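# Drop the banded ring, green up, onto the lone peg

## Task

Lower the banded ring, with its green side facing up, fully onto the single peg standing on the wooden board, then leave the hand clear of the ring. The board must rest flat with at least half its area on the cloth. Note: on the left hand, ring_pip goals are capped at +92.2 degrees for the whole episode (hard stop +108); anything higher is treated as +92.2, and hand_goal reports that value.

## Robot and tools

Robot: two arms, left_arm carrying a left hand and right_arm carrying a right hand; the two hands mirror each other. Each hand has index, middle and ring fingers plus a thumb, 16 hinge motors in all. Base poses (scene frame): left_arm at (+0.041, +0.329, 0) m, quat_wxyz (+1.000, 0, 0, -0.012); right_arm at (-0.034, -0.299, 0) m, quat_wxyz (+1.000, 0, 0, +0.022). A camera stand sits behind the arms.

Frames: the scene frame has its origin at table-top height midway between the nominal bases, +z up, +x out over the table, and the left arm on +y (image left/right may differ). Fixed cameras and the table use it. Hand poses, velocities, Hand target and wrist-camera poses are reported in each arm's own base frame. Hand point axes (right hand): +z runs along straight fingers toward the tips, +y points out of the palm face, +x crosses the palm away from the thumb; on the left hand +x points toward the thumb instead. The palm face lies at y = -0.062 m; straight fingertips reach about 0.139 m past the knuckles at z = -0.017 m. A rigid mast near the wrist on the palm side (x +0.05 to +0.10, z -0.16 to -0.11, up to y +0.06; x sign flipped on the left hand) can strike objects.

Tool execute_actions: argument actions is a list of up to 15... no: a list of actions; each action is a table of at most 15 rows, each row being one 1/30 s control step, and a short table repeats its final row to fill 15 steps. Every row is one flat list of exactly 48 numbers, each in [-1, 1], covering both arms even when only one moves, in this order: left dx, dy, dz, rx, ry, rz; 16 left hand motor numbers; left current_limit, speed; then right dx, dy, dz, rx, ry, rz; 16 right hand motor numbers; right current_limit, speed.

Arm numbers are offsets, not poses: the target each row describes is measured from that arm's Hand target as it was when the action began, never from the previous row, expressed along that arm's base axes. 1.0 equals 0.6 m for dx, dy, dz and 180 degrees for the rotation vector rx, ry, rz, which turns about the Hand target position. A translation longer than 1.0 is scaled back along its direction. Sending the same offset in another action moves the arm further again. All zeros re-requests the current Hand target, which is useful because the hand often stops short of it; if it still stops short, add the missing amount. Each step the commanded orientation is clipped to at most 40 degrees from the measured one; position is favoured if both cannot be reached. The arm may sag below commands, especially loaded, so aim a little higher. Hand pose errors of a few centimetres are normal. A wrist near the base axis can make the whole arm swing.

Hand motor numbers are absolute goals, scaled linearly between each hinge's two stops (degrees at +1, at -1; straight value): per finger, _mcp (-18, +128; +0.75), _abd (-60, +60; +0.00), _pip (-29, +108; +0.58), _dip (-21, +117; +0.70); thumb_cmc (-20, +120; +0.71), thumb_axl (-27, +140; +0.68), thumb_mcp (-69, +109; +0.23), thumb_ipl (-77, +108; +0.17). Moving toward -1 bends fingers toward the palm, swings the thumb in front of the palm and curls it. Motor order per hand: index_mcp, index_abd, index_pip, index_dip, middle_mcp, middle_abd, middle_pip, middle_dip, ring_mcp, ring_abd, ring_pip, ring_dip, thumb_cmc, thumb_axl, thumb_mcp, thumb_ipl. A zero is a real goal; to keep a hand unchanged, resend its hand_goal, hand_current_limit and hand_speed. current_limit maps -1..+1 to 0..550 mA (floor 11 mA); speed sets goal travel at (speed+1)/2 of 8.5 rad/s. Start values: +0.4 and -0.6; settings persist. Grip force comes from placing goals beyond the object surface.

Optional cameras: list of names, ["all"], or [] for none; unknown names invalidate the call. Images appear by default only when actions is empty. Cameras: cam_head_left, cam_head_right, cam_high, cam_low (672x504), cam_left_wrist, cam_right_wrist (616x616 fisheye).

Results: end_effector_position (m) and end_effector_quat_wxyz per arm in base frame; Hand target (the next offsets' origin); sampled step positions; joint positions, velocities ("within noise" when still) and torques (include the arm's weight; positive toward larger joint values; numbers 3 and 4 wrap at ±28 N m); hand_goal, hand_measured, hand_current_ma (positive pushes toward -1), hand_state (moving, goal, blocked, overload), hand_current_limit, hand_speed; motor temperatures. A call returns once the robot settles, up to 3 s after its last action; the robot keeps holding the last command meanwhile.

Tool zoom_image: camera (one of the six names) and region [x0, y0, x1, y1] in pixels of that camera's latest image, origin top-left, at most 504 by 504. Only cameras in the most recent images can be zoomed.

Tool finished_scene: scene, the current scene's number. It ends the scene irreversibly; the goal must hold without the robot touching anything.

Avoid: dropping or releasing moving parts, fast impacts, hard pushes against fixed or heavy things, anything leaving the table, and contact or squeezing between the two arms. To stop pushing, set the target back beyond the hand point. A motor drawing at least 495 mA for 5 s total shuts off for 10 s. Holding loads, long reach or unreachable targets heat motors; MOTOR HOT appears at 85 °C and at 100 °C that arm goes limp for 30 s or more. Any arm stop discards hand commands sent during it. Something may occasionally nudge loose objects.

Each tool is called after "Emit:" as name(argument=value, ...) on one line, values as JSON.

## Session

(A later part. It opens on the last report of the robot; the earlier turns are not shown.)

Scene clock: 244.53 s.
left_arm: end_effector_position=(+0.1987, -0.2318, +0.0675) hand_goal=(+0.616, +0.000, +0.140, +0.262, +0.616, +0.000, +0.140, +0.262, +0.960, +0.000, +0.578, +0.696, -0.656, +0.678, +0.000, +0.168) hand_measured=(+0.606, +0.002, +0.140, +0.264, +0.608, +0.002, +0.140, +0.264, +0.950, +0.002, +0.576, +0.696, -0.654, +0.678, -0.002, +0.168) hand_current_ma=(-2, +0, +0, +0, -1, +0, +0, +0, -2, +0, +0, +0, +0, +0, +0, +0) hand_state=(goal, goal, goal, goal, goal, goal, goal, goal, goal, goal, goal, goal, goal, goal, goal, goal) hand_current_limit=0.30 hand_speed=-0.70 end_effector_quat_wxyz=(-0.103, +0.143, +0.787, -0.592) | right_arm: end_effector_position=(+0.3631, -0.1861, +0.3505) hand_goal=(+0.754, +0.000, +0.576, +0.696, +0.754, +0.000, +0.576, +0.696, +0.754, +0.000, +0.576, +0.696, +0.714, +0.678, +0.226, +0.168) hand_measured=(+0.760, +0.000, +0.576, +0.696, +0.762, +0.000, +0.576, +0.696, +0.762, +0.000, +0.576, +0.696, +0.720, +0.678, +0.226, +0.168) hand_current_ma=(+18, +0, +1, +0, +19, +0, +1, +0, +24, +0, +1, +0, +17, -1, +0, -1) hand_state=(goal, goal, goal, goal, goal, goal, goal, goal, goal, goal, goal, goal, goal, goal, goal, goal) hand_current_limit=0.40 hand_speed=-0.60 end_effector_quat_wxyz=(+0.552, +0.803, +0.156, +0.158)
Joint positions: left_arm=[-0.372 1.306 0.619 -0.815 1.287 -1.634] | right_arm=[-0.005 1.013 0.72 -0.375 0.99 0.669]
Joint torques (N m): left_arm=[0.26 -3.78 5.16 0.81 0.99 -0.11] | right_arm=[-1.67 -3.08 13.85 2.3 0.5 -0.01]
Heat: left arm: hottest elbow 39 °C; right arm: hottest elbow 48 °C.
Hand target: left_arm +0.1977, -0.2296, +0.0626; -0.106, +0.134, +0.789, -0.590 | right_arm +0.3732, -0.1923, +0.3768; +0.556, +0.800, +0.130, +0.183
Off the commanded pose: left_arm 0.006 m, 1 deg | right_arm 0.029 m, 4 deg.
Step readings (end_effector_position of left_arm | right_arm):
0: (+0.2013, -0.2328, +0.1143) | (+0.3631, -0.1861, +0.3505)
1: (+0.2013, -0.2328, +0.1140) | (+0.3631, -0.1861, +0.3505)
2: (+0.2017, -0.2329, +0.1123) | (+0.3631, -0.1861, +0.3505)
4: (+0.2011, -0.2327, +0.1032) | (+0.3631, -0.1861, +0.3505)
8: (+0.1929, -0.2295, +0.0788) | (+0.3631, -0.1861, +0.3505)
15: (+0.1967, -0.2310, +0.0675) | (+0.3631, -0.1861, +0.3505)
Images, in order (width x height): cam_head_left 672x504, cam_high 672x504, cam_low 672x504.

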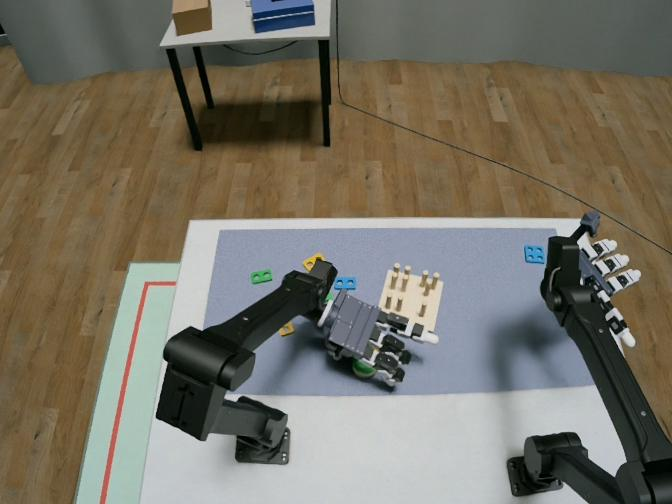

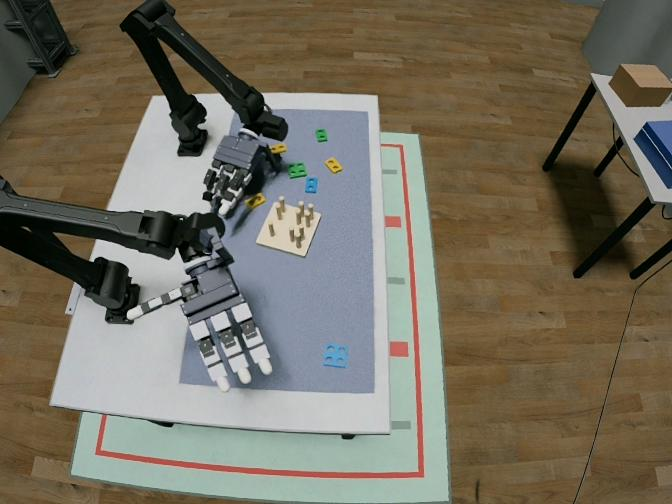

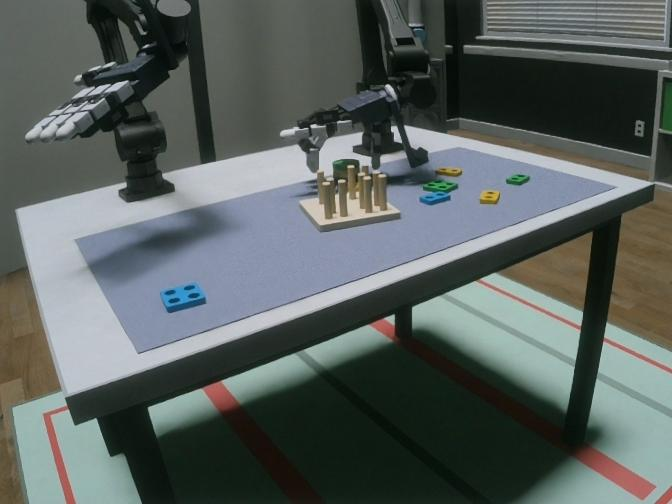

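Emit:
execute_actions(actions=[[[0,0,0.001,0,0,0,0.62,0,-0.15,0.24,0.62,0,-0.15,0.24,0.959,0,0.577,0.696,-0.657,0.677,-0.16,0.168,0.2,-0.7,0,0,0,0,0,0,0.754,0,0.576,0.696,0.754,0,0.576,0.696,0.754,0,0.576,0.696,0.714,0.678,0.226,0.168,0.4,-0.6]],[[0,0,0.001,0,0,0,0.62,0,-0.26,0.23,0.62,0,-0.26,0.23,0.959,0,0.577,0.696,-0.657,0.677,-0.2,0.15,0.2,-0.8,0,0,0,0,0,0,0.754,0,0.576,0.696,0.754,0,0.576,0.696,0.754,0,0.576,0.696,0.714,0.678,0.226,0.168,0.4,-0.6]]], cameras=["cam_head_left","cam_low"])

Emit:
zoom_image(camera="cam_head_left", region=[310, 280, 430, 400])

Emit:
zoom_image(camera="cam_low", region=[280, 110, 400, 230])

Scene clock: 256.00 s.
left_arm: end_effector_position=(+0.1983, -0.2317, +0.0676) hand_goal=(+0.620, +0.000, -0.260, +0.230, +0.620, +0.000, -0.260, +0.230, +0.960, +0.000, +0.578, +0.696, -0.656, +0.678, -0.200, +0.150) hand_measured=(+0.606, +0.002, -0.258, +0.234, +0.608, +0.002, -0.258, +0.232, +0.950, +0.002, +0.576, +0.696, -0.654, +0.678, -0.194, +0.154) hand_current_ma=(-3, +0, +0, +0, -3, +0, +0, +0, -2, +0, +0, +0, +0, +0, +1, +0) hand_state=(goal, goal, goal, goal, goal, goal, goal, goal, goal, goal, goal, goal, goal, goal, goal, goal) hand_current_limit=0.20 hand_speed=-0.80 end_effector_quat_wxyz=(-0.104, +0.141, +0.787, -0.591) | right_arm: end_effector_position=(+0.3631, -0.1861, +0.3505) hand_goal=(+0.754, +0.000, +0.576, +0.696, +0.754, +0.000, +0.576, +0.696, +0.754, +0.000, +0.576, +0.696, +0.714, +0.678, +0.226, +0.168) hand_measured=(+0.760, +0.000, +0.576, +0.696, +0.762, +0.000, +0.576, +0.696, +0.762, +0.000, +0.576, +0.696, +0.720, +0.678, +0.226, +0.168) hand_current_ma=(+18, +0, +1, +0, +19, +0, +1, +0, +24, +0, +1, +0, +17, -1, +0, -1) hand_state=(goal, goal, goal, goal, goal, goal, goal, goal, goal, goal, goal, goal, goal, goal, goal, goal) hand_current_limit=0.40 hand_speed=-0.60 end_effector_quat_wxyz=(+0.552, +0.803, +0.156, +0.158)
Joint positions: left_arm=[-0.372 1.306 0.619 -0.815 1.287 -1.639] | right_arm=[-0.005 1.013 0.72 -0.375 0.99 0.669]
Joint torques (N m): left_arm=[0.26 -3.96 5.22 0.81 0.98 -0.12] | right_arm=[-1.73 -3.08 13.85 2.3 0.5 -0.01]
Heat: left arm: hottest elbow 38 °C; right arm: hottest elbow 49 °C.
Hand target: left_arm +0.1977, -0.2296, +0.0638; -0.106, +0.134, +0.789, -0.590 | right_arm +0.3732, -0.1923, +0.3768; +0.556, +0.800, +0.130, +0.183
Off the commanded pose: left_arm 0.004 m, 1 deg | right_arm 0.029 m, 4 deg.
Step readings (end_effector_position of left_arm | right_arm):
0: (+0.1987, -0.2318, +0.0675) | (+0.3631, -0.1861, +0.3505)
1: (+0.1987, -0.2318, +0.0675) | (+0.3631, -0.1861, +0.3505)
2: (+0.1986, -0.2318, +0.0675) | (+0.3631, -0.1861, +0.3505)
4: (+0.1986, -0.2318, +0.0675) | (+0.3631, -0.1861, +0.3505)
8: (+0.1985, -0.2318, +0.0676) | (+0.3631, -0.1861, +0.3505)
15: (+0.1984, -0.2317, +0.0676) | (+0.3631, -0.1861, +0.3505)
16: (+0.1983, -0.2317, +0.0676) | (+0.3631, -0.1861, +0.3505)
17: (+0.1983, -0.2317, +0.0676) | (+0.3631, -0.1861, +0.3505)
19: (+0.1983, -0.2317, +0.0676) | (+0.3631, -0.1861, +0.3505)
23: (+0.1983, -0.2317, +0.0676) | (+0.3631, -0.1861, +0.3505)
30: (+0.1983, -0.2317, +0.0676) | (+0.3631, -0.1861, +0.3505)
Images, in order (width x height): cam_head_left 672x504, cam_low 672x504.

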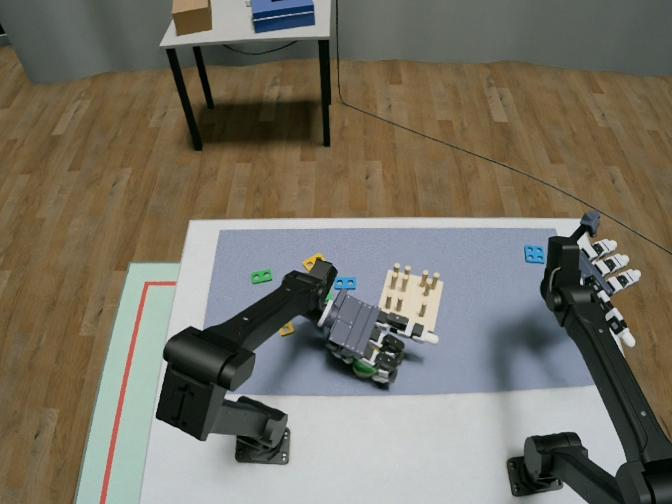

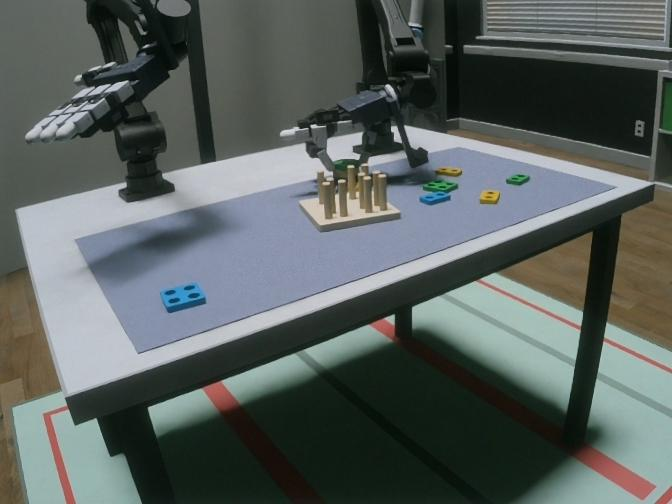

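Scaled by 4.200 from the camera's 672x504 image, which has a finer 960x720 frame.

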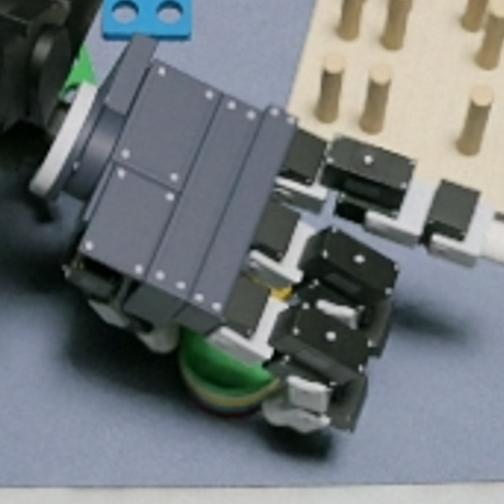

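Scaled by 4.200 from the camera's 672x504 image, which has a finer 960x720 frame.

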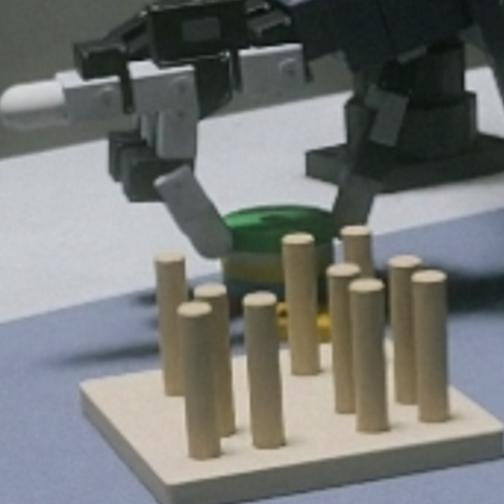

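Emit:
execute_actions(actions=[[[0,0,0,0,0,0,0.55,0,-0.46,0.16,0.55,0,-0.46,0.16,0.959,0,0.577,0.696,-0.657,0.677,-0.40,0.1,0.2,-0.85,0,0,0,0,0,0,0.754,0,0.576,0.696,0.754,0,0.576,0.696,0.754,0,0.576,0.696,0.714,0.678,0.226,0.168,0.4,-0.6]],[[0,0,0,0,0,0,0.55,0,-0.46,0.16,0.55,0,-0.46,0.16,0.959,0,0.577,0.696,-0.657,0.677,-0.40,0.1,0.2,-0.85,0,0,0,0,0,0,0.754,0,0.576,0.696,0.754,0,0.576,0.696,0.754,0,0.576,0.696,0.714,0.678,0.226,0.168,0.4,-0.6]]], cameras=["cam_head_left","cam_low"])

Emit:
zoom_image(camera="cam_head_left", region=[310, 280, 430, 400])

Emit:
zoom_image(camera="cam_low", region=[280, 110, 400, 230])

Scene clock: 262.17 s.
left_arm: end_effector_position=(+0.1983, -0.2317, +0.0676) hand_goal=(+0.550, +0.000, -0.460, +0.160, +0.550, +0.000, -0.460, +0.160, +0.960, +0.000, +0.578, +0.696, -0.656, +0.678, -0.400, +0.100) hand_measured=(+0.600, +0.008, -0.362, +0.182, +0.626, -0.012, -0.354, +0.192, +0.950, +0.002, +0.576, +0.696, -0.638, +0.684, -0.198, +0.158) hand_current_ma=(+46, +1, +150, +8, +99, -2, +169, +18, -2, +0, +0, +0, +6, +1, +330, +94) hand_state=(blocked, goal, blocked, blocked, blocked, goal, blocked, blocked, goal, goal, goal, goal, goal, goal, blocked, blocked) hand_current_limit=0.20 hand_speed=-0.85 end_effector_quat_wxyz=(-0.104, +0.141, +0.787, -0.591) | right_arm: end_effector_position=(+0.3631, -0.1861, +0.3505) hand_goal=(+0.754, +0.000, +0.576, +0.696, +0.754, +0.000, +0.576, +0.696, +0.754, +0.000, +0.576, +0.696, +0.714, +0.678, +0.226, +0.168) hand_measured=(+0.760, +0.000, +0.576, +0.696, +0.762, +0.000, +0.576, +0.696, +0.762, +0.000, +0.576, +0.696, +0.720, +0.678, +0.226, +0.168) hand_current_ma=(+18, +0, +1, +0, +19, +0, +1, +0, +24, +0, +1, +0, +17, -1, +0, -1) hand_state=(goal, goal, goal, goal, goal, goal, goal, goal, goal, goal, goal, goal, goal, goal, goal, goal) hand_current_limit=0.40 hand_speed=-0.60 end_effector_quat_wxyz=(+0.552, +0.803, +0.156, +0.158)
Joint positions: left_arm=[-0.372 1.306 0.619 -0.815 1.287 -1.639] | right_arm=[-0.005 1.013 0.72 -0.375 0.99 0.669]
Joint torques (N m): left_arm=[0.26 -4.01 5.23 0.83 0.98 -0.11] | right_arm=[-1.73 -3.02 13.85 2.29 0.5 -0.01]
Heat: left arm: hottest elbow 38 °C; right arm: hottest elbow 49 °C.
Hand target: left_arm +0.1977, -0.2296, +0.0638; -0.106, +0.134, +0.789, -0.590 | right_arm +0.3732, -0.1923, +0.3768; +0.556, +0.800, +0.130, +0.183
Off the commanded pose: left_arm 0.004 m, 1 deg | right_arm 0.029 m, 4 deg.
Step readings (end_effector_position of left_arm | right_arm):
0: (+0.1983, -0.2317, +0.0676) | (+0.3631, -0.1861, +0.3505)
1: (+0.1983, -0.2317, +0.0676) | (+0.3631, -0.1861, +0.3505)
2: (+0.1983, -0.2317, +0.0676) | (+0.3631, -0.1861, +0.3505)
4: (+0.1983, -0.2317, +0.0676) | (+0.3631, -0.1861, +0.3505)
8: (+0.1983, -0.2317, +0.0676) | (+0.3631, -0.1861, +0.3505)
15: (+0.1983, -0.2317, +0.0676) | (+0.3631, -0.1861, +0.3505)
16: (+0.1983, -0.2317, +0.0676) | (+0.3631, -0.1861, +0.3505)
17: (+0.1983, -0.2317, +0.0676) | (+0.3631, -0.1861, +0.3505)
19: (+0.1983, -0.2317, +0.0676) | (+0.3631, -0.1861, +0.3505)
23: (+0.1983, -0.2317, +0.0676) | (+0.3631, -0.1861, +0.3505)
30: (+0.1983, -0.2317, +0.0676) | (+0.3631, -0.1861, +0.3505)
Images, in order (width x height): cam_head_left 672x504, cam_low 672x504.

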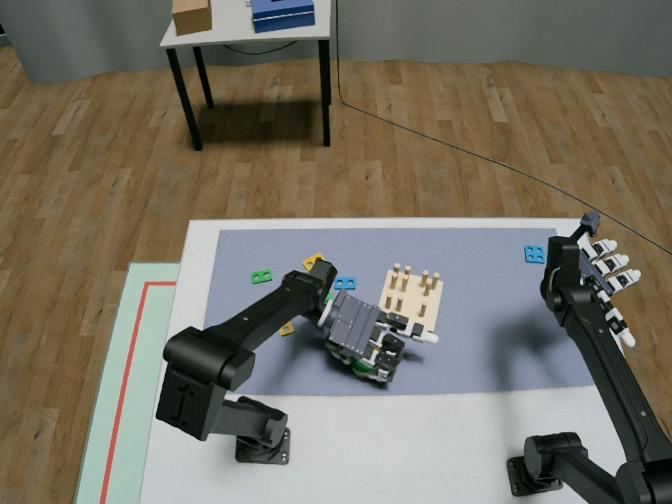

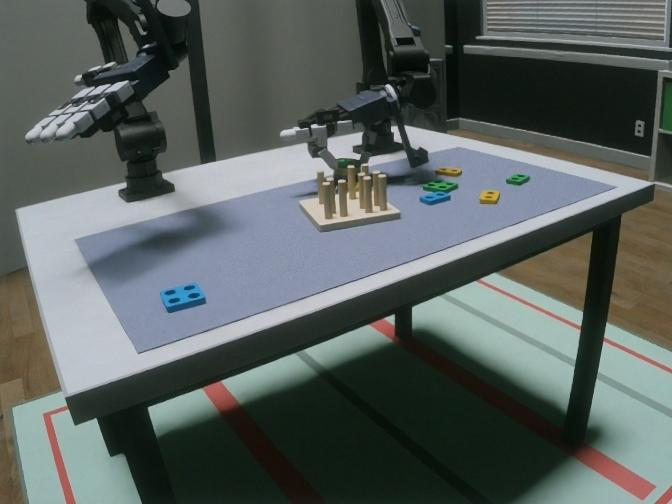

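Scaled by 4.200 from the camera's 672x504 image, which has a finer 960x720 frame.

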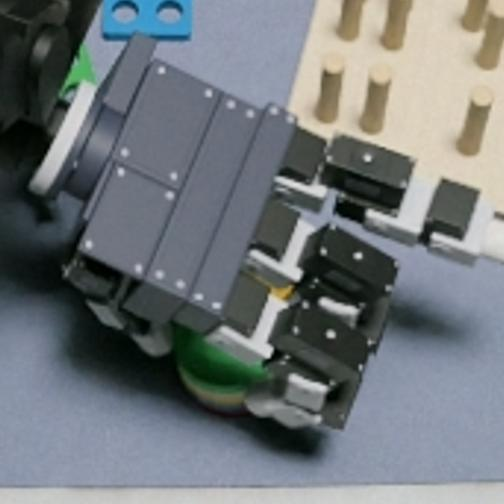

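Scaled by 4.200 from the camera's 672x504 image, which has a finer 960x720 frame.

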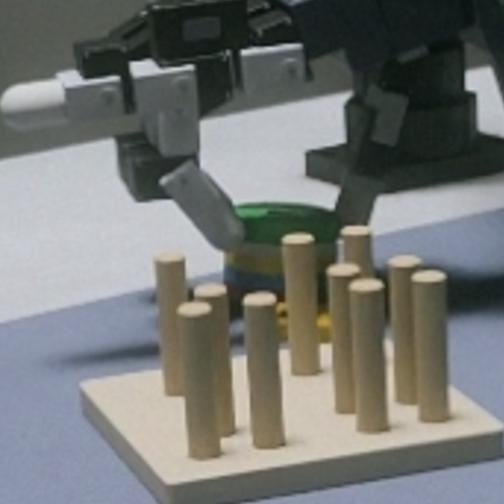

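Emit:
execute_actions(actions=[[[0,0,0.03,0,0,0,0.55,0,-0.46,0.16,0.55,0,-0.46,0.16,0.959,0,0.577,0.696,-0.657,0.677,-0.40,0.1,0.2,-0.85,0,0,0,0,0,0,0.754,0,0.576,0.696,0.754,0,0.576,0.696,0.754,0,0.576,0.696,0.714,0.678,0.226,0.168,0.4,-0.6],[0,0,0.06,0,0,0,0.55,0,-0.46,0.16,0.55,0,-0.46,0.16,0.959,0,0.577,0.696,-0.657,0.677,-0.40,0.1,0.2,-0.85,0,0,0,0,0,0,0.754,0,0.576,0.696,0.754,0,0.576,0.696,0.754,0,0.576,0.696,0.714,0.678,0.226,0.168,0.4,-0.6]]], cameras=["cam_head_left","cam_low"])

Emit:
zoom_image(camera="cam_head_left", region=[310, 280, 430, 400])

Emit:
zoom_image(camera="cam_low", region=[280, 110, 400, 230])

Scene clock: 296.27 s.
left_arm: end_effector_position=(+0.1816, -0.2251, +0.0862) hand_goal=(+0.550, +0.000, -0.460, +0.160, +0.550, +0.000, -0.460, +0.160, +0.960, +0.000, +0.578, +0.696, -0.656, +0.678, -0.400, +0.100) hand_measured=(+0.602, +0.008, -0.366, +0.182, +0.626, -0.012, -0.364, +0.192, +0.950, +0.002, +0.576, +0.696, -0.632, +0.688, -0.198, +0.162) hand_current_ma=(+49, +1, +135, +8, +100, -2, +143, +18, -2, +0, +0, +0, +10, +2, +330, +108) hand_state=(blocked, goal, blocked, blocked, blocked, goal, blocked, blocked, goal, goal, goal, goal, blocked, goal, blocked, blocked) hand_current_limit=0.20 hand_speed=-0.85 end_effector_quat_wxyz=(-0.120, +0.127, +0.790, -0.587) | right_arm: end_effector_position=(+0.3631, -0.1861, +0.3505) hand_goal=(+0.754, +0.000, +0.576, +0.696, +0.754, +0.000, +0.576, +0.696, +0.754, +0.000, +0.576, +0.696, +0.714, +0.678, +0.226, +0.168) hand_measured=(+0.760, +0.000, +0.576, +0.696, +0.762, +0.000, +0.576, +0.696, +0.762, +0.000, +0.576, +0.696, +0.720, +0.678, +0.226, +0.168) hand_current_ma=(+18, +0, +1, +0, +19, +0, +1, +0, +24, +0, +1, +0, +17, -1, +0, -1) hand_state=(goal, goal, goal, goal, goal, goal, goal, goal, goal, goal, goal, goal, goal, goal, goal, goal) hand_current_limit=0.40 hand_speed=-0.60 end_effector_quat_wxyz=(+0.552, +0.803, +0.156, +0.158)
Joint positions: left_arm=[-0.372 1.236 0.619 -0.916 1.286 -1.654] | right_arm=[-0.005 1.013 0.72 -0.375 0.99 0.669]
Joint torques (N m): left_arm=[0.15 -4.01 9.06 -0.01 1.01 -0.05] | right_arm=[-1.73 -3.08 13.87 2.3 0.51 -0.01]
Motor temperatures (°C): left_arm=[23 29 37 24 29 23] | right_arm=[27 27 49 25 23 25]
Heat: left arm: hottest elbow 37 °C; right arm: hottest elbow 49 °C.
Hand target: left_arm +0.1977, -0.2296, +0.0998; -0.106, +0.134, +0.789, -0.590 | right_arm +0.3732, -0.1923, +0.3768; +0.556, +0.800, +0.130, +0.183
Off the commanded pose: left_arm 0.022 m, 2 deg | right_arm 0.029 m, 4 deg.
Step readings (end_effector_position of left_arm | right_arm):
0: (+0.1983, -0.2317, +0.0676) | (+0.3631, -0.1861, +0.3505)
1: (+0.1983, -0.2317, +0.0676) | (+0.3631, -0.1861, +0.3505)
2: (+0.1982, -0.2317, +0.0678) | (+0.3631, -0.1861, +0.3505)
4: (+0.1956, -0.2306, +0.0703) | (+0.3631, -0.1861, +0.3505)
8: (+0.1887, -0.2279, +0.0808) | (+0.3631, -0.1861, +0.3505)
15: (+0.1831, -0.2257, +0.0860) | (+0.3631, -0.1861, +0.3505)
Images, in order (width x height): cam_head_left 672x504, cam_low 672x504.

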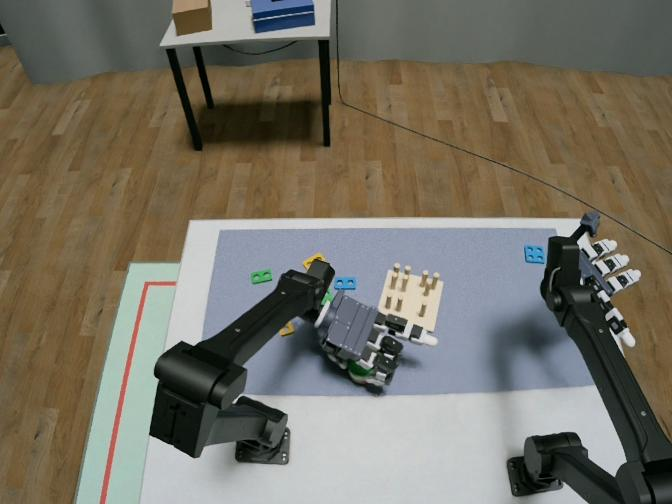

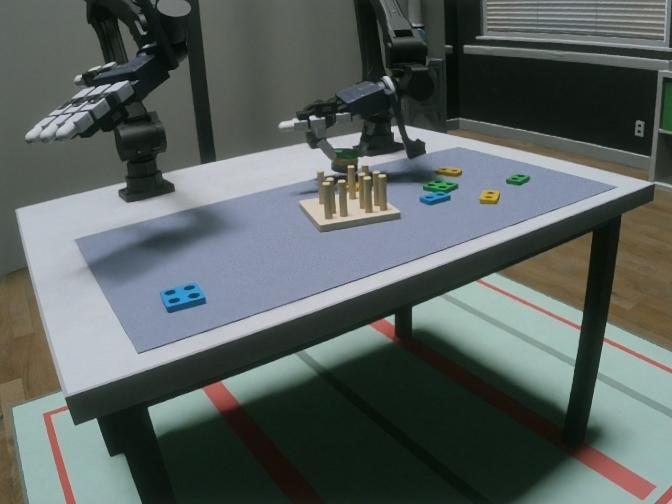

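Scaled by 4.200 from the camera's 672x504 image, which has a finer 960x720 frame.

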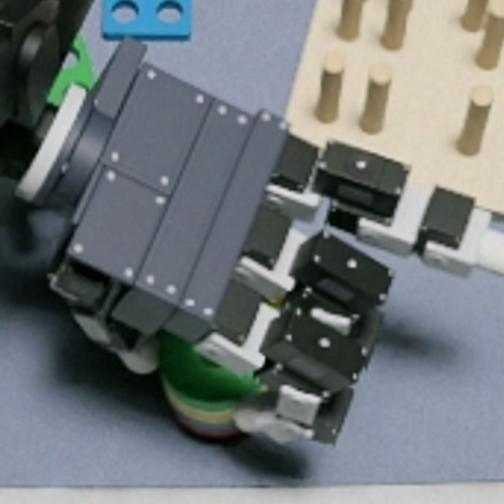

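Scaled by 4.200 from the camera's 672x504 image, which has a finer 960x720 frame.

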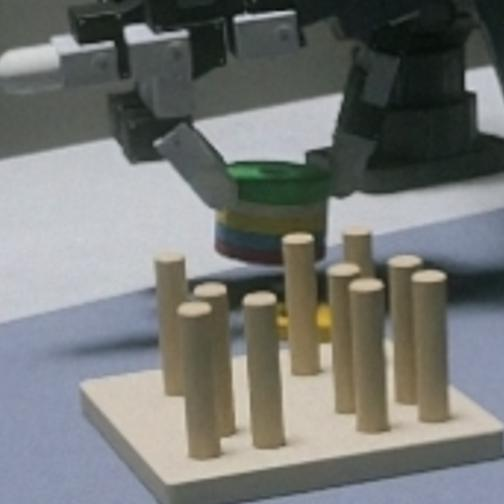

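Emit:
execute_actions(actions=[[[0,0,0.04,0,0,0,0.55,0,-0.46,0.16,0.55,0,-0.46,0.16,0.959,0,0.577,0.696,-0.657,0.677,-0.40,0.1,0.2,-0.85,0,0,0,0,0,0,0.754,0,0.576,0.696,0.754,0,0.576,0.696,0.754,0,0.576,0.696,0.714,0.678,0.226,0.168,0.4,-0.6],[0,0,0.075,0,0,0,0.55,0,-0.46,0.16,0.55,0,-0.46,0.16,0.959,0,0.577,0.696,-0.657,0.677,-0.40,0.1,0.2,-0.85,0,0,0,0,0,0,0.754,0,0.576,0.696,0.754,0,0.576,0.696,0.754,0,0.576,0.696,0.714,0.678,0.226,0.168,0.4,-0.6]],[[0,0,0.03,0,0,-0.01,0.55,0,-0.46,0.16,0.55,0,-0.46,0.16,0.959,0,0.577,0.696,-0.657,0.677,-0.40,0.1,0.2,-0.85,0,0,0,0,0,0,0.754,0,0.576,0.696,0.754,0,0.576,0.696,0.754,0,0.576,0.696,0.714,0.678,0.226,0.168,0.4,-0.6],[0.01,-0.01,0.058,0,0,-0.02,0.55,0,-0.46,0.16,0.55,0,-0.46,0.16,0.959,0,0.577,0.696,-0.657,0.677,-0.40,0.1,0.2,-0.85,0,0,0,0,0,0,0.754,0,0.576,0.696,0.754,0,0.576,0.696,0.754,0,0.576,0.696,0.714,0.678,0.226,0.168,0.4,-0.6]]], cameras=["cam_head_left","cam_low"])

Emit:
zoom_image(camera="cam_low", region=[280, 80, 400, 200])

Scene clock: 305.33 s.
left_arm: end_effector_position=(+0.1919, -0.2273, +0.1658) hand_goal=(+0.550, +0.000, -0.460, +0.160, +0.550, +0.000, -0.460, +0.160, +0.960, +0.000, +0.578, +0.696, -0.656, +0.678, -0.400, +0.100) hand_measured=(+0.602, +0.008, -0.366, +0.182, +0.626, -0.012, -0.364, +0.192, +0.950, +0.002, +0.576, +0.696, -0.632, +0.688, -0.198, +0.162) hand_current_ma=(+49, +1, +134, +8, +100, -2, +141, +18, -2, +0, +0, +0, +10, +3, +330, +108) hand_state=(blocked, goal, blocked, blocked, blocked, goal, blocked, blocked, goal, goal, goal, goal, blocked, goal, blocked, blocked) hand_current_limit=0.20 hand_speed=-0.85 end_effector_quat_wxyz=(-0.132, +0.141, +0.789, -0.583) | right_arm: end_effector_position=(+0.3631, -0.1861, +0.3505) hand_goal=(+0.754, +0.000, +0.576, +0.696, +0.754, +0.000, +0.576, +0.696, +0.754, +0.000, +0.576, +0.696, +0.714, +0.678, +0.226, +0.168) hand_measured=(+0.760, +0.000, +0.576, +0.696, +0.762, +0.000, +0.576, +0.696, +0.762, +0.000, +0.576, +0.696, +0.720, +0.678, +0.226, +0.168) hand_current_ma=(+18, +0, +1, +0, +19, +0, +1, +0, +24, +0, +1, +0, +17, -1, +0, -1) hand_state=(goal, goal, goal, goal, goal, goal, goal, goal, goal, goal, goal, goal, goal, goal, goal, goal) hand_current_limit=0.40 hand_speed=-0.60 end_effector_quat_wxyz=(+0.552, +0.803, +0.156, +0.158)
Joint positions: left_arm=[-0.372 1.186 0.817 -1.296 1.28 -1.519] | right_arm=[-0.005 1.013 0.72 -0.375 0.99 0.669]
Joint torques (N m): left_arm=[-1.2 -3.31 10.22 -0.27 1.17 0.03] | right_arm=[-1.73 -3.14 13.87 2.3 0.5 -0.01]
Heat: left arm: hottest elbow 37 °C; right arm: hottest elbow 50 °C.
Hand target: left_arm +0.2037, -0.2355, +0.1795; -0.124, +0.159, +0.785, -0.586 | right_arm +0.3732, -0.1923, +0.3768; +0.556, +0.800, +0.130, +0.183
Off the commanded pose: left_arm 0.020 m, 2 deg | right_arm 0.029 m, 4 deg.
Step readings (end_effector_position of left_arm | right_arm):
0: (+0.1816, -0.2251, +0.0862) | (+0.3631, -0.1861, +0.3505)
1: (+0.1815, -0.2251, +0.0862) | (+0.3631, -0.1861, +0.3505)
2: (+0.1812, -0.2249, +0.0871) | (+0.3631, -0.1861, +0.3505)
4: (+0.1796, -0.2242, +0.0930) | (+0.3631, -0.1861, +0.3505)
8: (+0.1827, -0.2255, +0.1153) | (+0.3631, -0.1861, +0.3505)
15: (+0.1853, -0.2265, +0.1315) | (+0.3631, -0.1861, +0.3505)
16: (+0.1843, -0.2261, +0.1316) | (+0.3631, -0.1861, +0.3505)
17: (+0.1830, -0.2255, +0.1325) | (+0.3631, -0.1861, +0.3505)
19: (+0.1808, -0.2241, +0.1381) | (+0.3631, -0.1861, +0.3505)
23: (+0.1878, -0.2265, +0.1582) | (+0.3631, -0.1861, +0.3505)
30: (+0.1929, -0.2280, +0.1699) | (+0.3631, -0.1861, +0.3505)
Images, in order (width x height): cam_head_left 672x504, cam_low 672x504.

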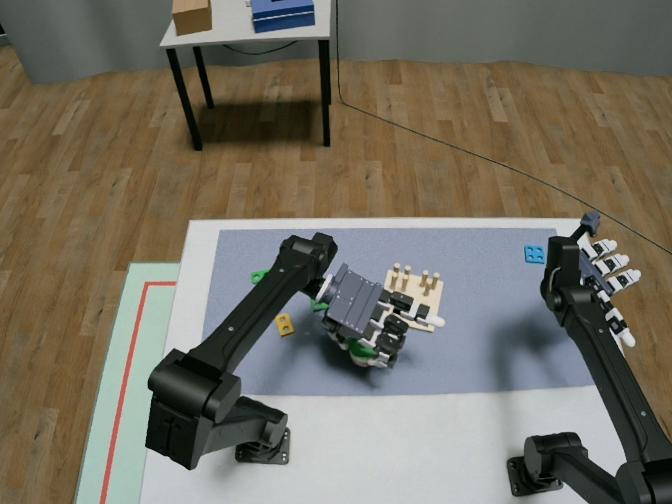

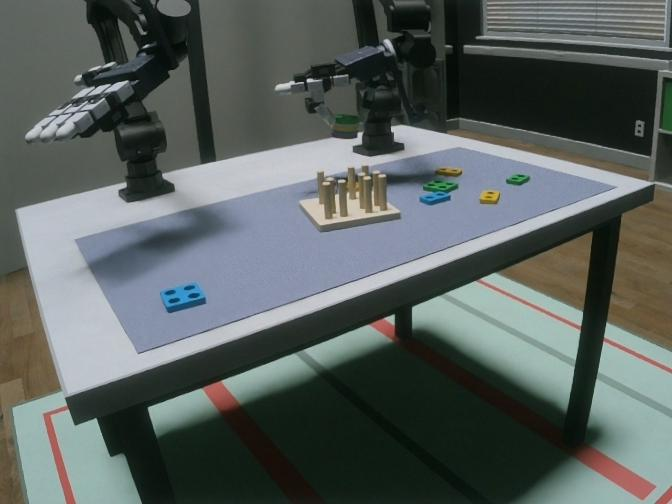

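Scaled by 4.200 from the camera's 672x504 image, which has a finer 960x720 frame.

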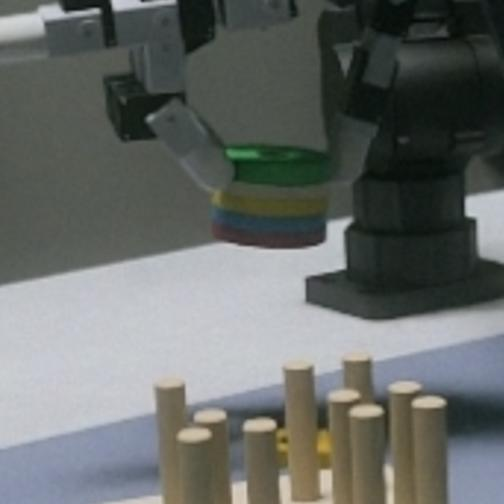

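Emit:
execute_actions(actions=[[[0.04,-0.04,0,0,0,-0.015,0.55,0,-0.46,0.16,0.55,0,-0.46,0.16,0.959,0,0.577,0.696,-0.657,0.677,-0.40,0.1,0.2,-0.85,0,0,0,0,0,0,0.754,0,0.576,0.696,0.754,0,0.576,0.696,0.754,0,0.576,0.696,0.714,0.678,0.226,0.168,0.4,-0.6],[0.0795,-0.0803,0,0,0,-0.029,0.55,0,-0.46,0.16,0.55,0,-0.46,0.16,0.959,0,0.577,0.696,-0.657,0.677,-0.40,0.1,0.2,-0.85,0,0,0,0,0,0,0.754,0,0.576,0.696,0.754,0,0.576,0.696,0.754,0,0.576,0.696,0.714,0.678,0.226,0.168,0.4,-0.6]],[[0.0795,-0.0803,0,0,0,-0.029,0.55,0,-0.46,0.16,0.55,0,-0.46,0.16,0.959,0,0.577,0.696,-0.657,0.677,-0.40,0.1,0.2,-0.85,0,0,0,0,0,0,0.754,0,0.576,0.696,0.754,0,0.576,0.696,0.754,0,0.576,0.696,0.714,0.678,0.226,0.168,0.4,-0.6]]], cameras=["cam_head_left","cam_low"])

Emit:
zoom_image(camera="cam_low", region=[280, 80, 400, 200])

Scene clock: 314.17 s.
left_arm: end_effector_position=(+0.2900, -0.3210, +0.1720) hand_goal=(+0.550, +0.000, -0.460, +0.160, +0.550, +0.000, -0.460, +0.160, +0.960, +0.000, +0.578, +0.696, -0.656, +0.678, -0.400, +0.100) hand_measured=(+0.604, +0.010, -0.368, +0.182, +0.626, -0.012, -0.366, +0.192, +0.950, +0.002, +0.576, +0.696, -0.628, +0.690, -0.198, +0.162) hand_current_ma=(+51, +1, +133, +8, +100, -2, +134, +18, -2, +0, +0, +0, +13, +3, +330, +108) hand_state=(blocked, goal, blocked, blocked, blocked, goal, blocked, blocked, goal, goal, goal, goal, blocked, goal, blocked, blocked) hand_current_limit=0.20 hand_speed=-0.85 end_effector_quat_wxyz=(-0.180, +0.213, +0.772, -0.572) | right_arm: end_effector_position=(+0.3631, -0.1861, +0.3505) hand_goal=(+0.754, +0.000, +0.576, +0.696, +0.754, +0.000, +0.576, +0.696, +0.754, +0.000, +0.576, +0.696, +0.714, +0.678, +0.226, +0.168) hand_measured=(+0.760, +0.000, +0.576, +0.696, +0.762, +0.000, +0.576, +0.696, +0.762, +0.000, +0.576, +0.696, +0.720, +0.678, +0.226, +0.168) hand_current_ma=(+18, +0, +1, +0, +19, +0, +1, +0, +24, +0, +1, +0, +17, -1, +0, -1) hand_state=(goal, goal, goal, goal, goal, goal, goal, goal, goal, goal, goal, goal, goal, goal, goal, goal) hand_current_limit=0.40 hand_speed=-0.60 end_effector_quat_wxyz=(+0.552, +0.803, +0.156, +0.158)
Joint positions: left_arm=[-0.504 1.608 1.253 -1.452 1.277 -1.359] | right_arm=[-0.005 1.013 0.72 -0.375 0.99 0.669]
Joint torques (N m): left_arm=[-1.38 -8.41 9.91 -0.47 0.98 0.04] | right_arm=[-1.73 -3.08 13.85 2.3 0.51 -0.01]
Heat: left arm: hottest elbow 40 °C; right arm: hottest elbow 50 °C.
Hand target: left_arm +0.2992, -0.3319, +0.1795; -0.177, +0.230, +0.767, -0.572 | right_arm +0.3732, -0.1923, +0.3768; +0.556, +0.800, +0.130, +0.183
Off the commanded pose: left_arm 0.016 m, 2 deg | right_arm 0.029 m, 4 deg.
Step readings (end_effector_position of left_arm | right_arm):
0: (+0.1919, -0.2273, +0.1658) | (+0.3631, -0.1861, +0.3505)
1: (+0.1922, -0.2274, +0.1659) | (+0.3631, -0.1861, +0.3505)
2: (+0.1932, -0.2283, +0.1663) | (+0.3631, -0.1861, +0.3505)
4: (+0.2016, -0.2354, +0.1686) | (+0.3631, -0.1861, +0.3505)
8: (+0.2283, -0.2593, +0.1717) | (+0.3631, -0.1861, +0.3505)
15: (+0.2393, -0.2721, +0.1666) | (+0.3631, -0.1861, +0.3505)
16: (+0.2399, -0.2725, +0.1670) | (+0.3631, -0.1861, +0.3505)
17: (+0.2410, -0.2742, +0.1679) | (+0.3631, -0.1861, +0.3505)
19: (+0.2530, -0.2839, +0.1712) | (+0.3631, -0.1861, +0.3505)
23: (+0.2832, -0.3110, +0.1745) | (+0.3631, -0.1861, +0.3505)
30: (+0.2873, -0.3197, +0.1685) | (+0.3631, -0.1861, +0.3505)
Images, in order (width x height): cam_head_left 672x504, cam_low 672x504.

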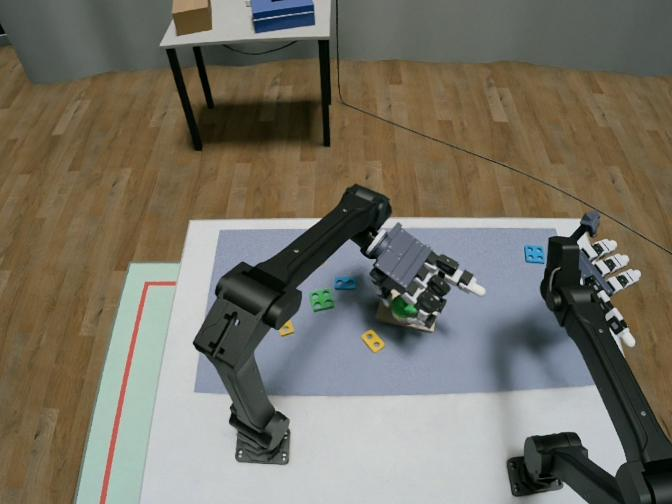

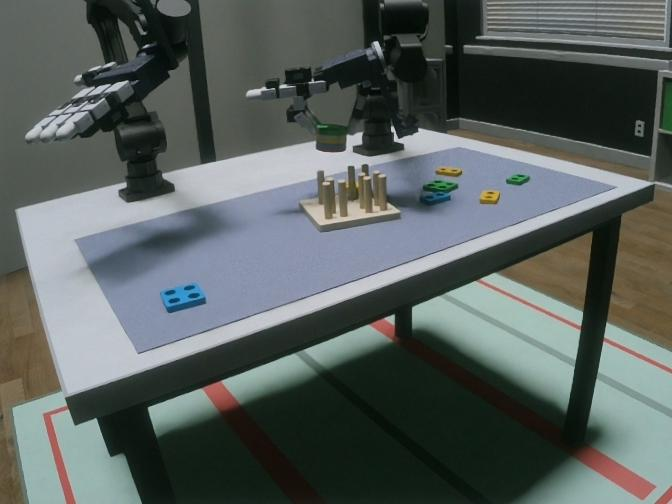

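Scaled by 4.200 from the camera's 672x504 image, which has a finer 960x720 frame.

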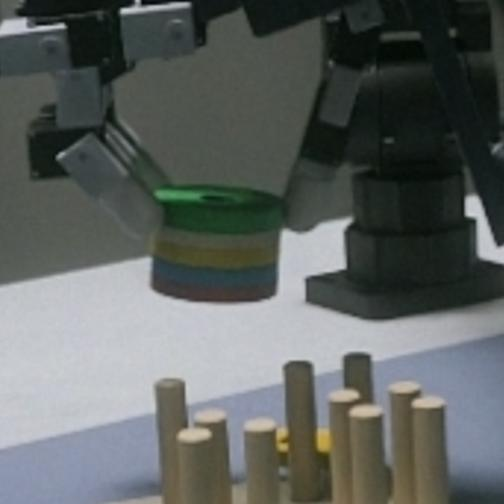

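Emit:
execute_actions(actions=[[[0.04,-0.04,0,0,0,-0.014,0.55,0,-0.46,0.16,0.55,0,-0.46,0.16,0.959,0,0.577,0.696,-0.657,0.677,-0.40,0.1,0.2,-0.85,0,0,0,0,0,0,0.754,0,0.576,0.696,0.754,0,0.576,0.696,0.754,0,0.576,0.696,0.714,0.678,0.226,0.168,0.4,-0.6],[0.0795,-0.0803,-0.01,0,0,-0.028,0.55,0,-0.46,0.16,0.55,0,-0.46,0.16,0.959,0,0.577,0.696,-0.657,0.677,-0.40,0.1,0.2,-0.85,0,0,0,0,0,0,0.754,0,0.576,0.696,0.754,0,0.576,0.696,0.754,0,0.576,0.696,0.714,0.678,0.226,0.168,0.4,-0.6]]], cameras=["cam_head_left","cam_low","cam_high"])

Emit:
zoom_image(camera="cam_low", region=[280, 90, 430, 240])

Emit:
zoom_image(camera="cam_head_left", region=[360, 210, 480, 330])

Emit:
zoom_image(camera="cam_high", region=[220, 120, 360, 260])

Scene clock: 325.53 s.
left_arm: end_effector_position=(+0.3395, -0.3691, +0.1679) hand_goal=(+0.550, +0.000, -0.460, +0.160, +0.550, +0.000, -0.460, +0.160, +0.960, +0.000, +0.578, +0.696, -0.656, +0.678, -0.400, +0.100) hand_measured=(+0.604, +0.010, -0.368, +0.182, +0.626, -0.012, -0.368, +0.192, +0.950, +0.002, +0.576, +0.696, -0.628, +0.690, -0.198, +0.162) hand_current_ma=(+52, +1, +133, +8, +100, -2, +132, +18, -2, +0, +0, +0, +14, +3, +330, +108) hand_state=(blocked, goal, blocked, blocked, blocked, goal, blocked, blocked, goal, goal, goal, goal, blocked, goal, blocked, blocked) hand_current_limit=0.20 hand_speed=-0.85 end_effector_quat_wxyz=(-0.202, +0.247, +0.762, -0.564) | right_arm: end_effector_position=(+0.3631, -0.1861, +0.3505) hand_goal=(+0.754, +0.000, +0.576, +0.696, +0.754, +0.000, +0.576, +0.696, +0.754, +0.000, +0.576, +0.696, +0.714, +0.678, +0.226, +0.168) hand_measured=(+0.760, +0.000, +0.576, +0.696, +0.762, +0.000, +0.576, +0.696, +0.762, +0.000, +0.576, +0.696, +0.720, +0.678, +0.226, +0.168) hand_current_ma=(+18, +0, +1, +0, +19, +0, +1, +0, +24, +0, +1, +0, +17, -1, +0, -1) hand_state=(goal, goal, goal, goal, goal, goal, goal, goal, goal, goal, goal, goal, goal, goal, goal, goal) hand_current_limit=0.40 hand_speed=-0.60 end_effector_quat_wxyz=(+0.552, +0.803, +0.156, +0.158)
Joint positions: left_arm=[-0.545 1.829 1.531 -1.637 1.263 -1.221] | right_arm=[-0.005 1.013 0.72 -0.375 0.99 0.669]
Joint torques (N m): left_arm=[-1.38 -11.34 9.83 -0.73 0.91 0.05] | right_arm=[-1.73 -3.08 13.86 2.3 0.5 -0.01]
Heat: left arm: hottest elbow 40 °C; right arm: hottest elbow 50 °C.
Hand target: left_arm +0.3469, -0.3801, +0.1735; -0.202, +0.263, +0.756, -0.564 | right_arm +0.3732, -0.1923, +0.3768; +0.556, +0.800, +0.130, +0.183
Off the commanded pose: left_arm 0.014 m, 2 deg | right_arm 0.029 m, 4 deg.
Step readings (end_effector_position of left_arm | right_arm):
0: (+0.2901, -0.3210, +0.1720) | (+0.3631, -0.1861, +0.3505)
1: (+0.2902, -0.3211, +0.1722) | (+0.3631, -0.1861, +0.3505)
2: (+0.2914, -0.3220, +0.1727) | (+0.3631, -0.1861, +0.3505)
4: (+0.3001, -0.3298, +0.1746) | (+0.3631, -0.1861, +0.3505)
8: (+0.3314, -0.3563, +0.1743) | (+0.3631, -0.1861, +0.3505)
15: (+0.3371, -0.3663, +0.1626) | (+0.3631, -0.1861, +0.3505)
Images, in order (width x height): cam_head_left 672x504, cam_high 672x504, cam_low 672x504.

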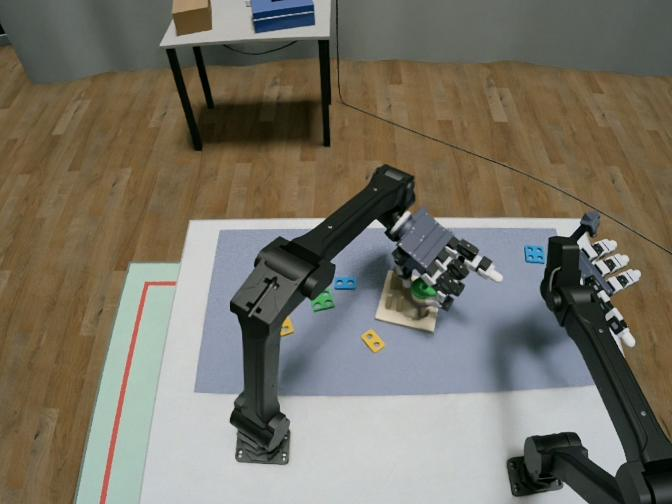

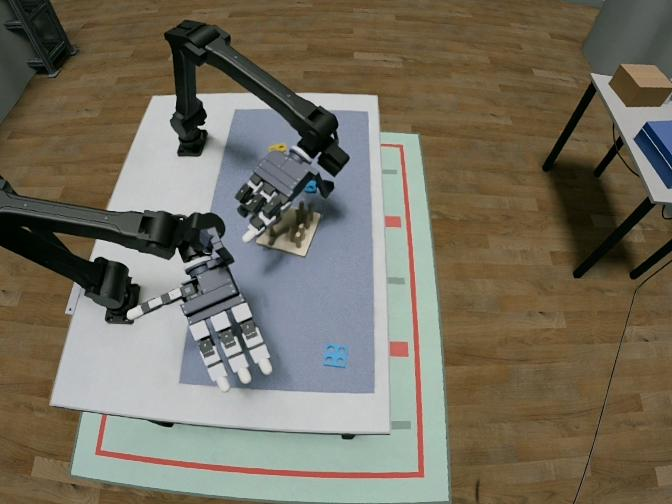

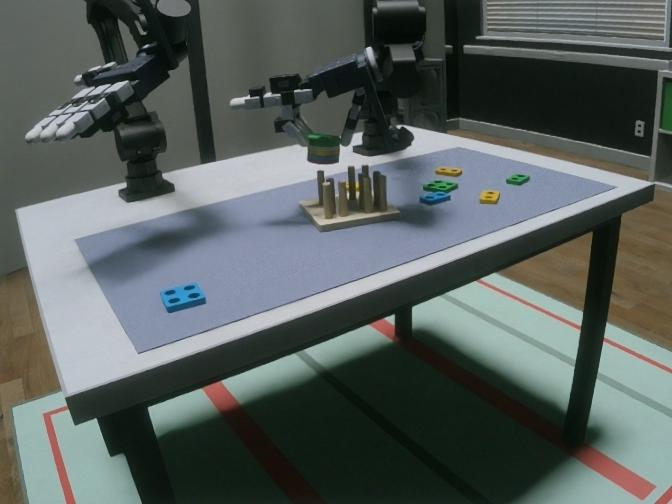

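Scaled by 3.360 from the camera's 672x504 image, which has a finer 960x720 frame.

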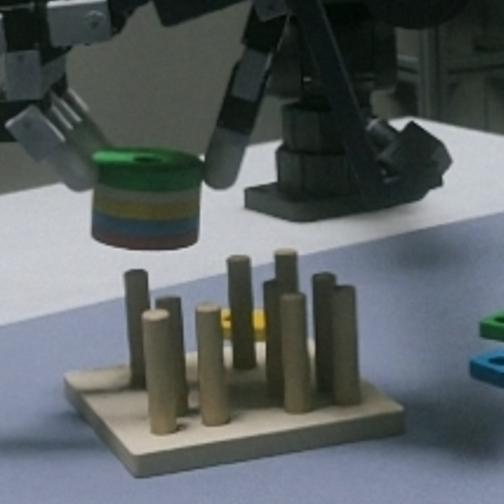

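Scaled by 4.200 from the camera's 672x504 image, which has a finer 960x720 frame.

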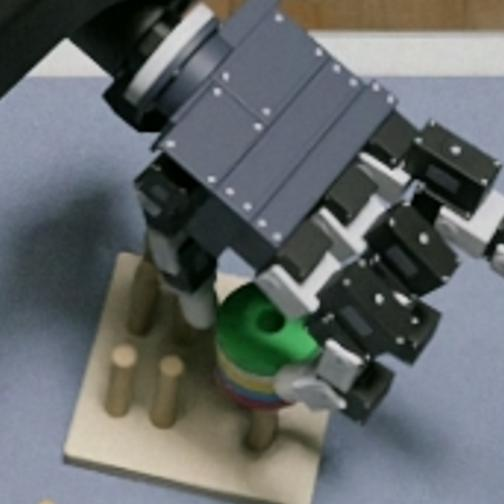

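Scaled by 3.600 from the camera's 672x504 image, which has a finer 960x720 frame.

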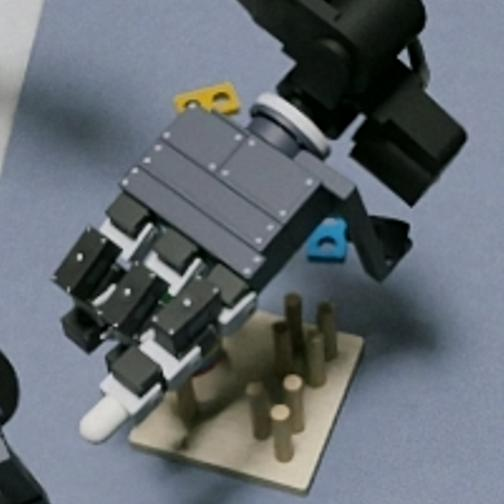

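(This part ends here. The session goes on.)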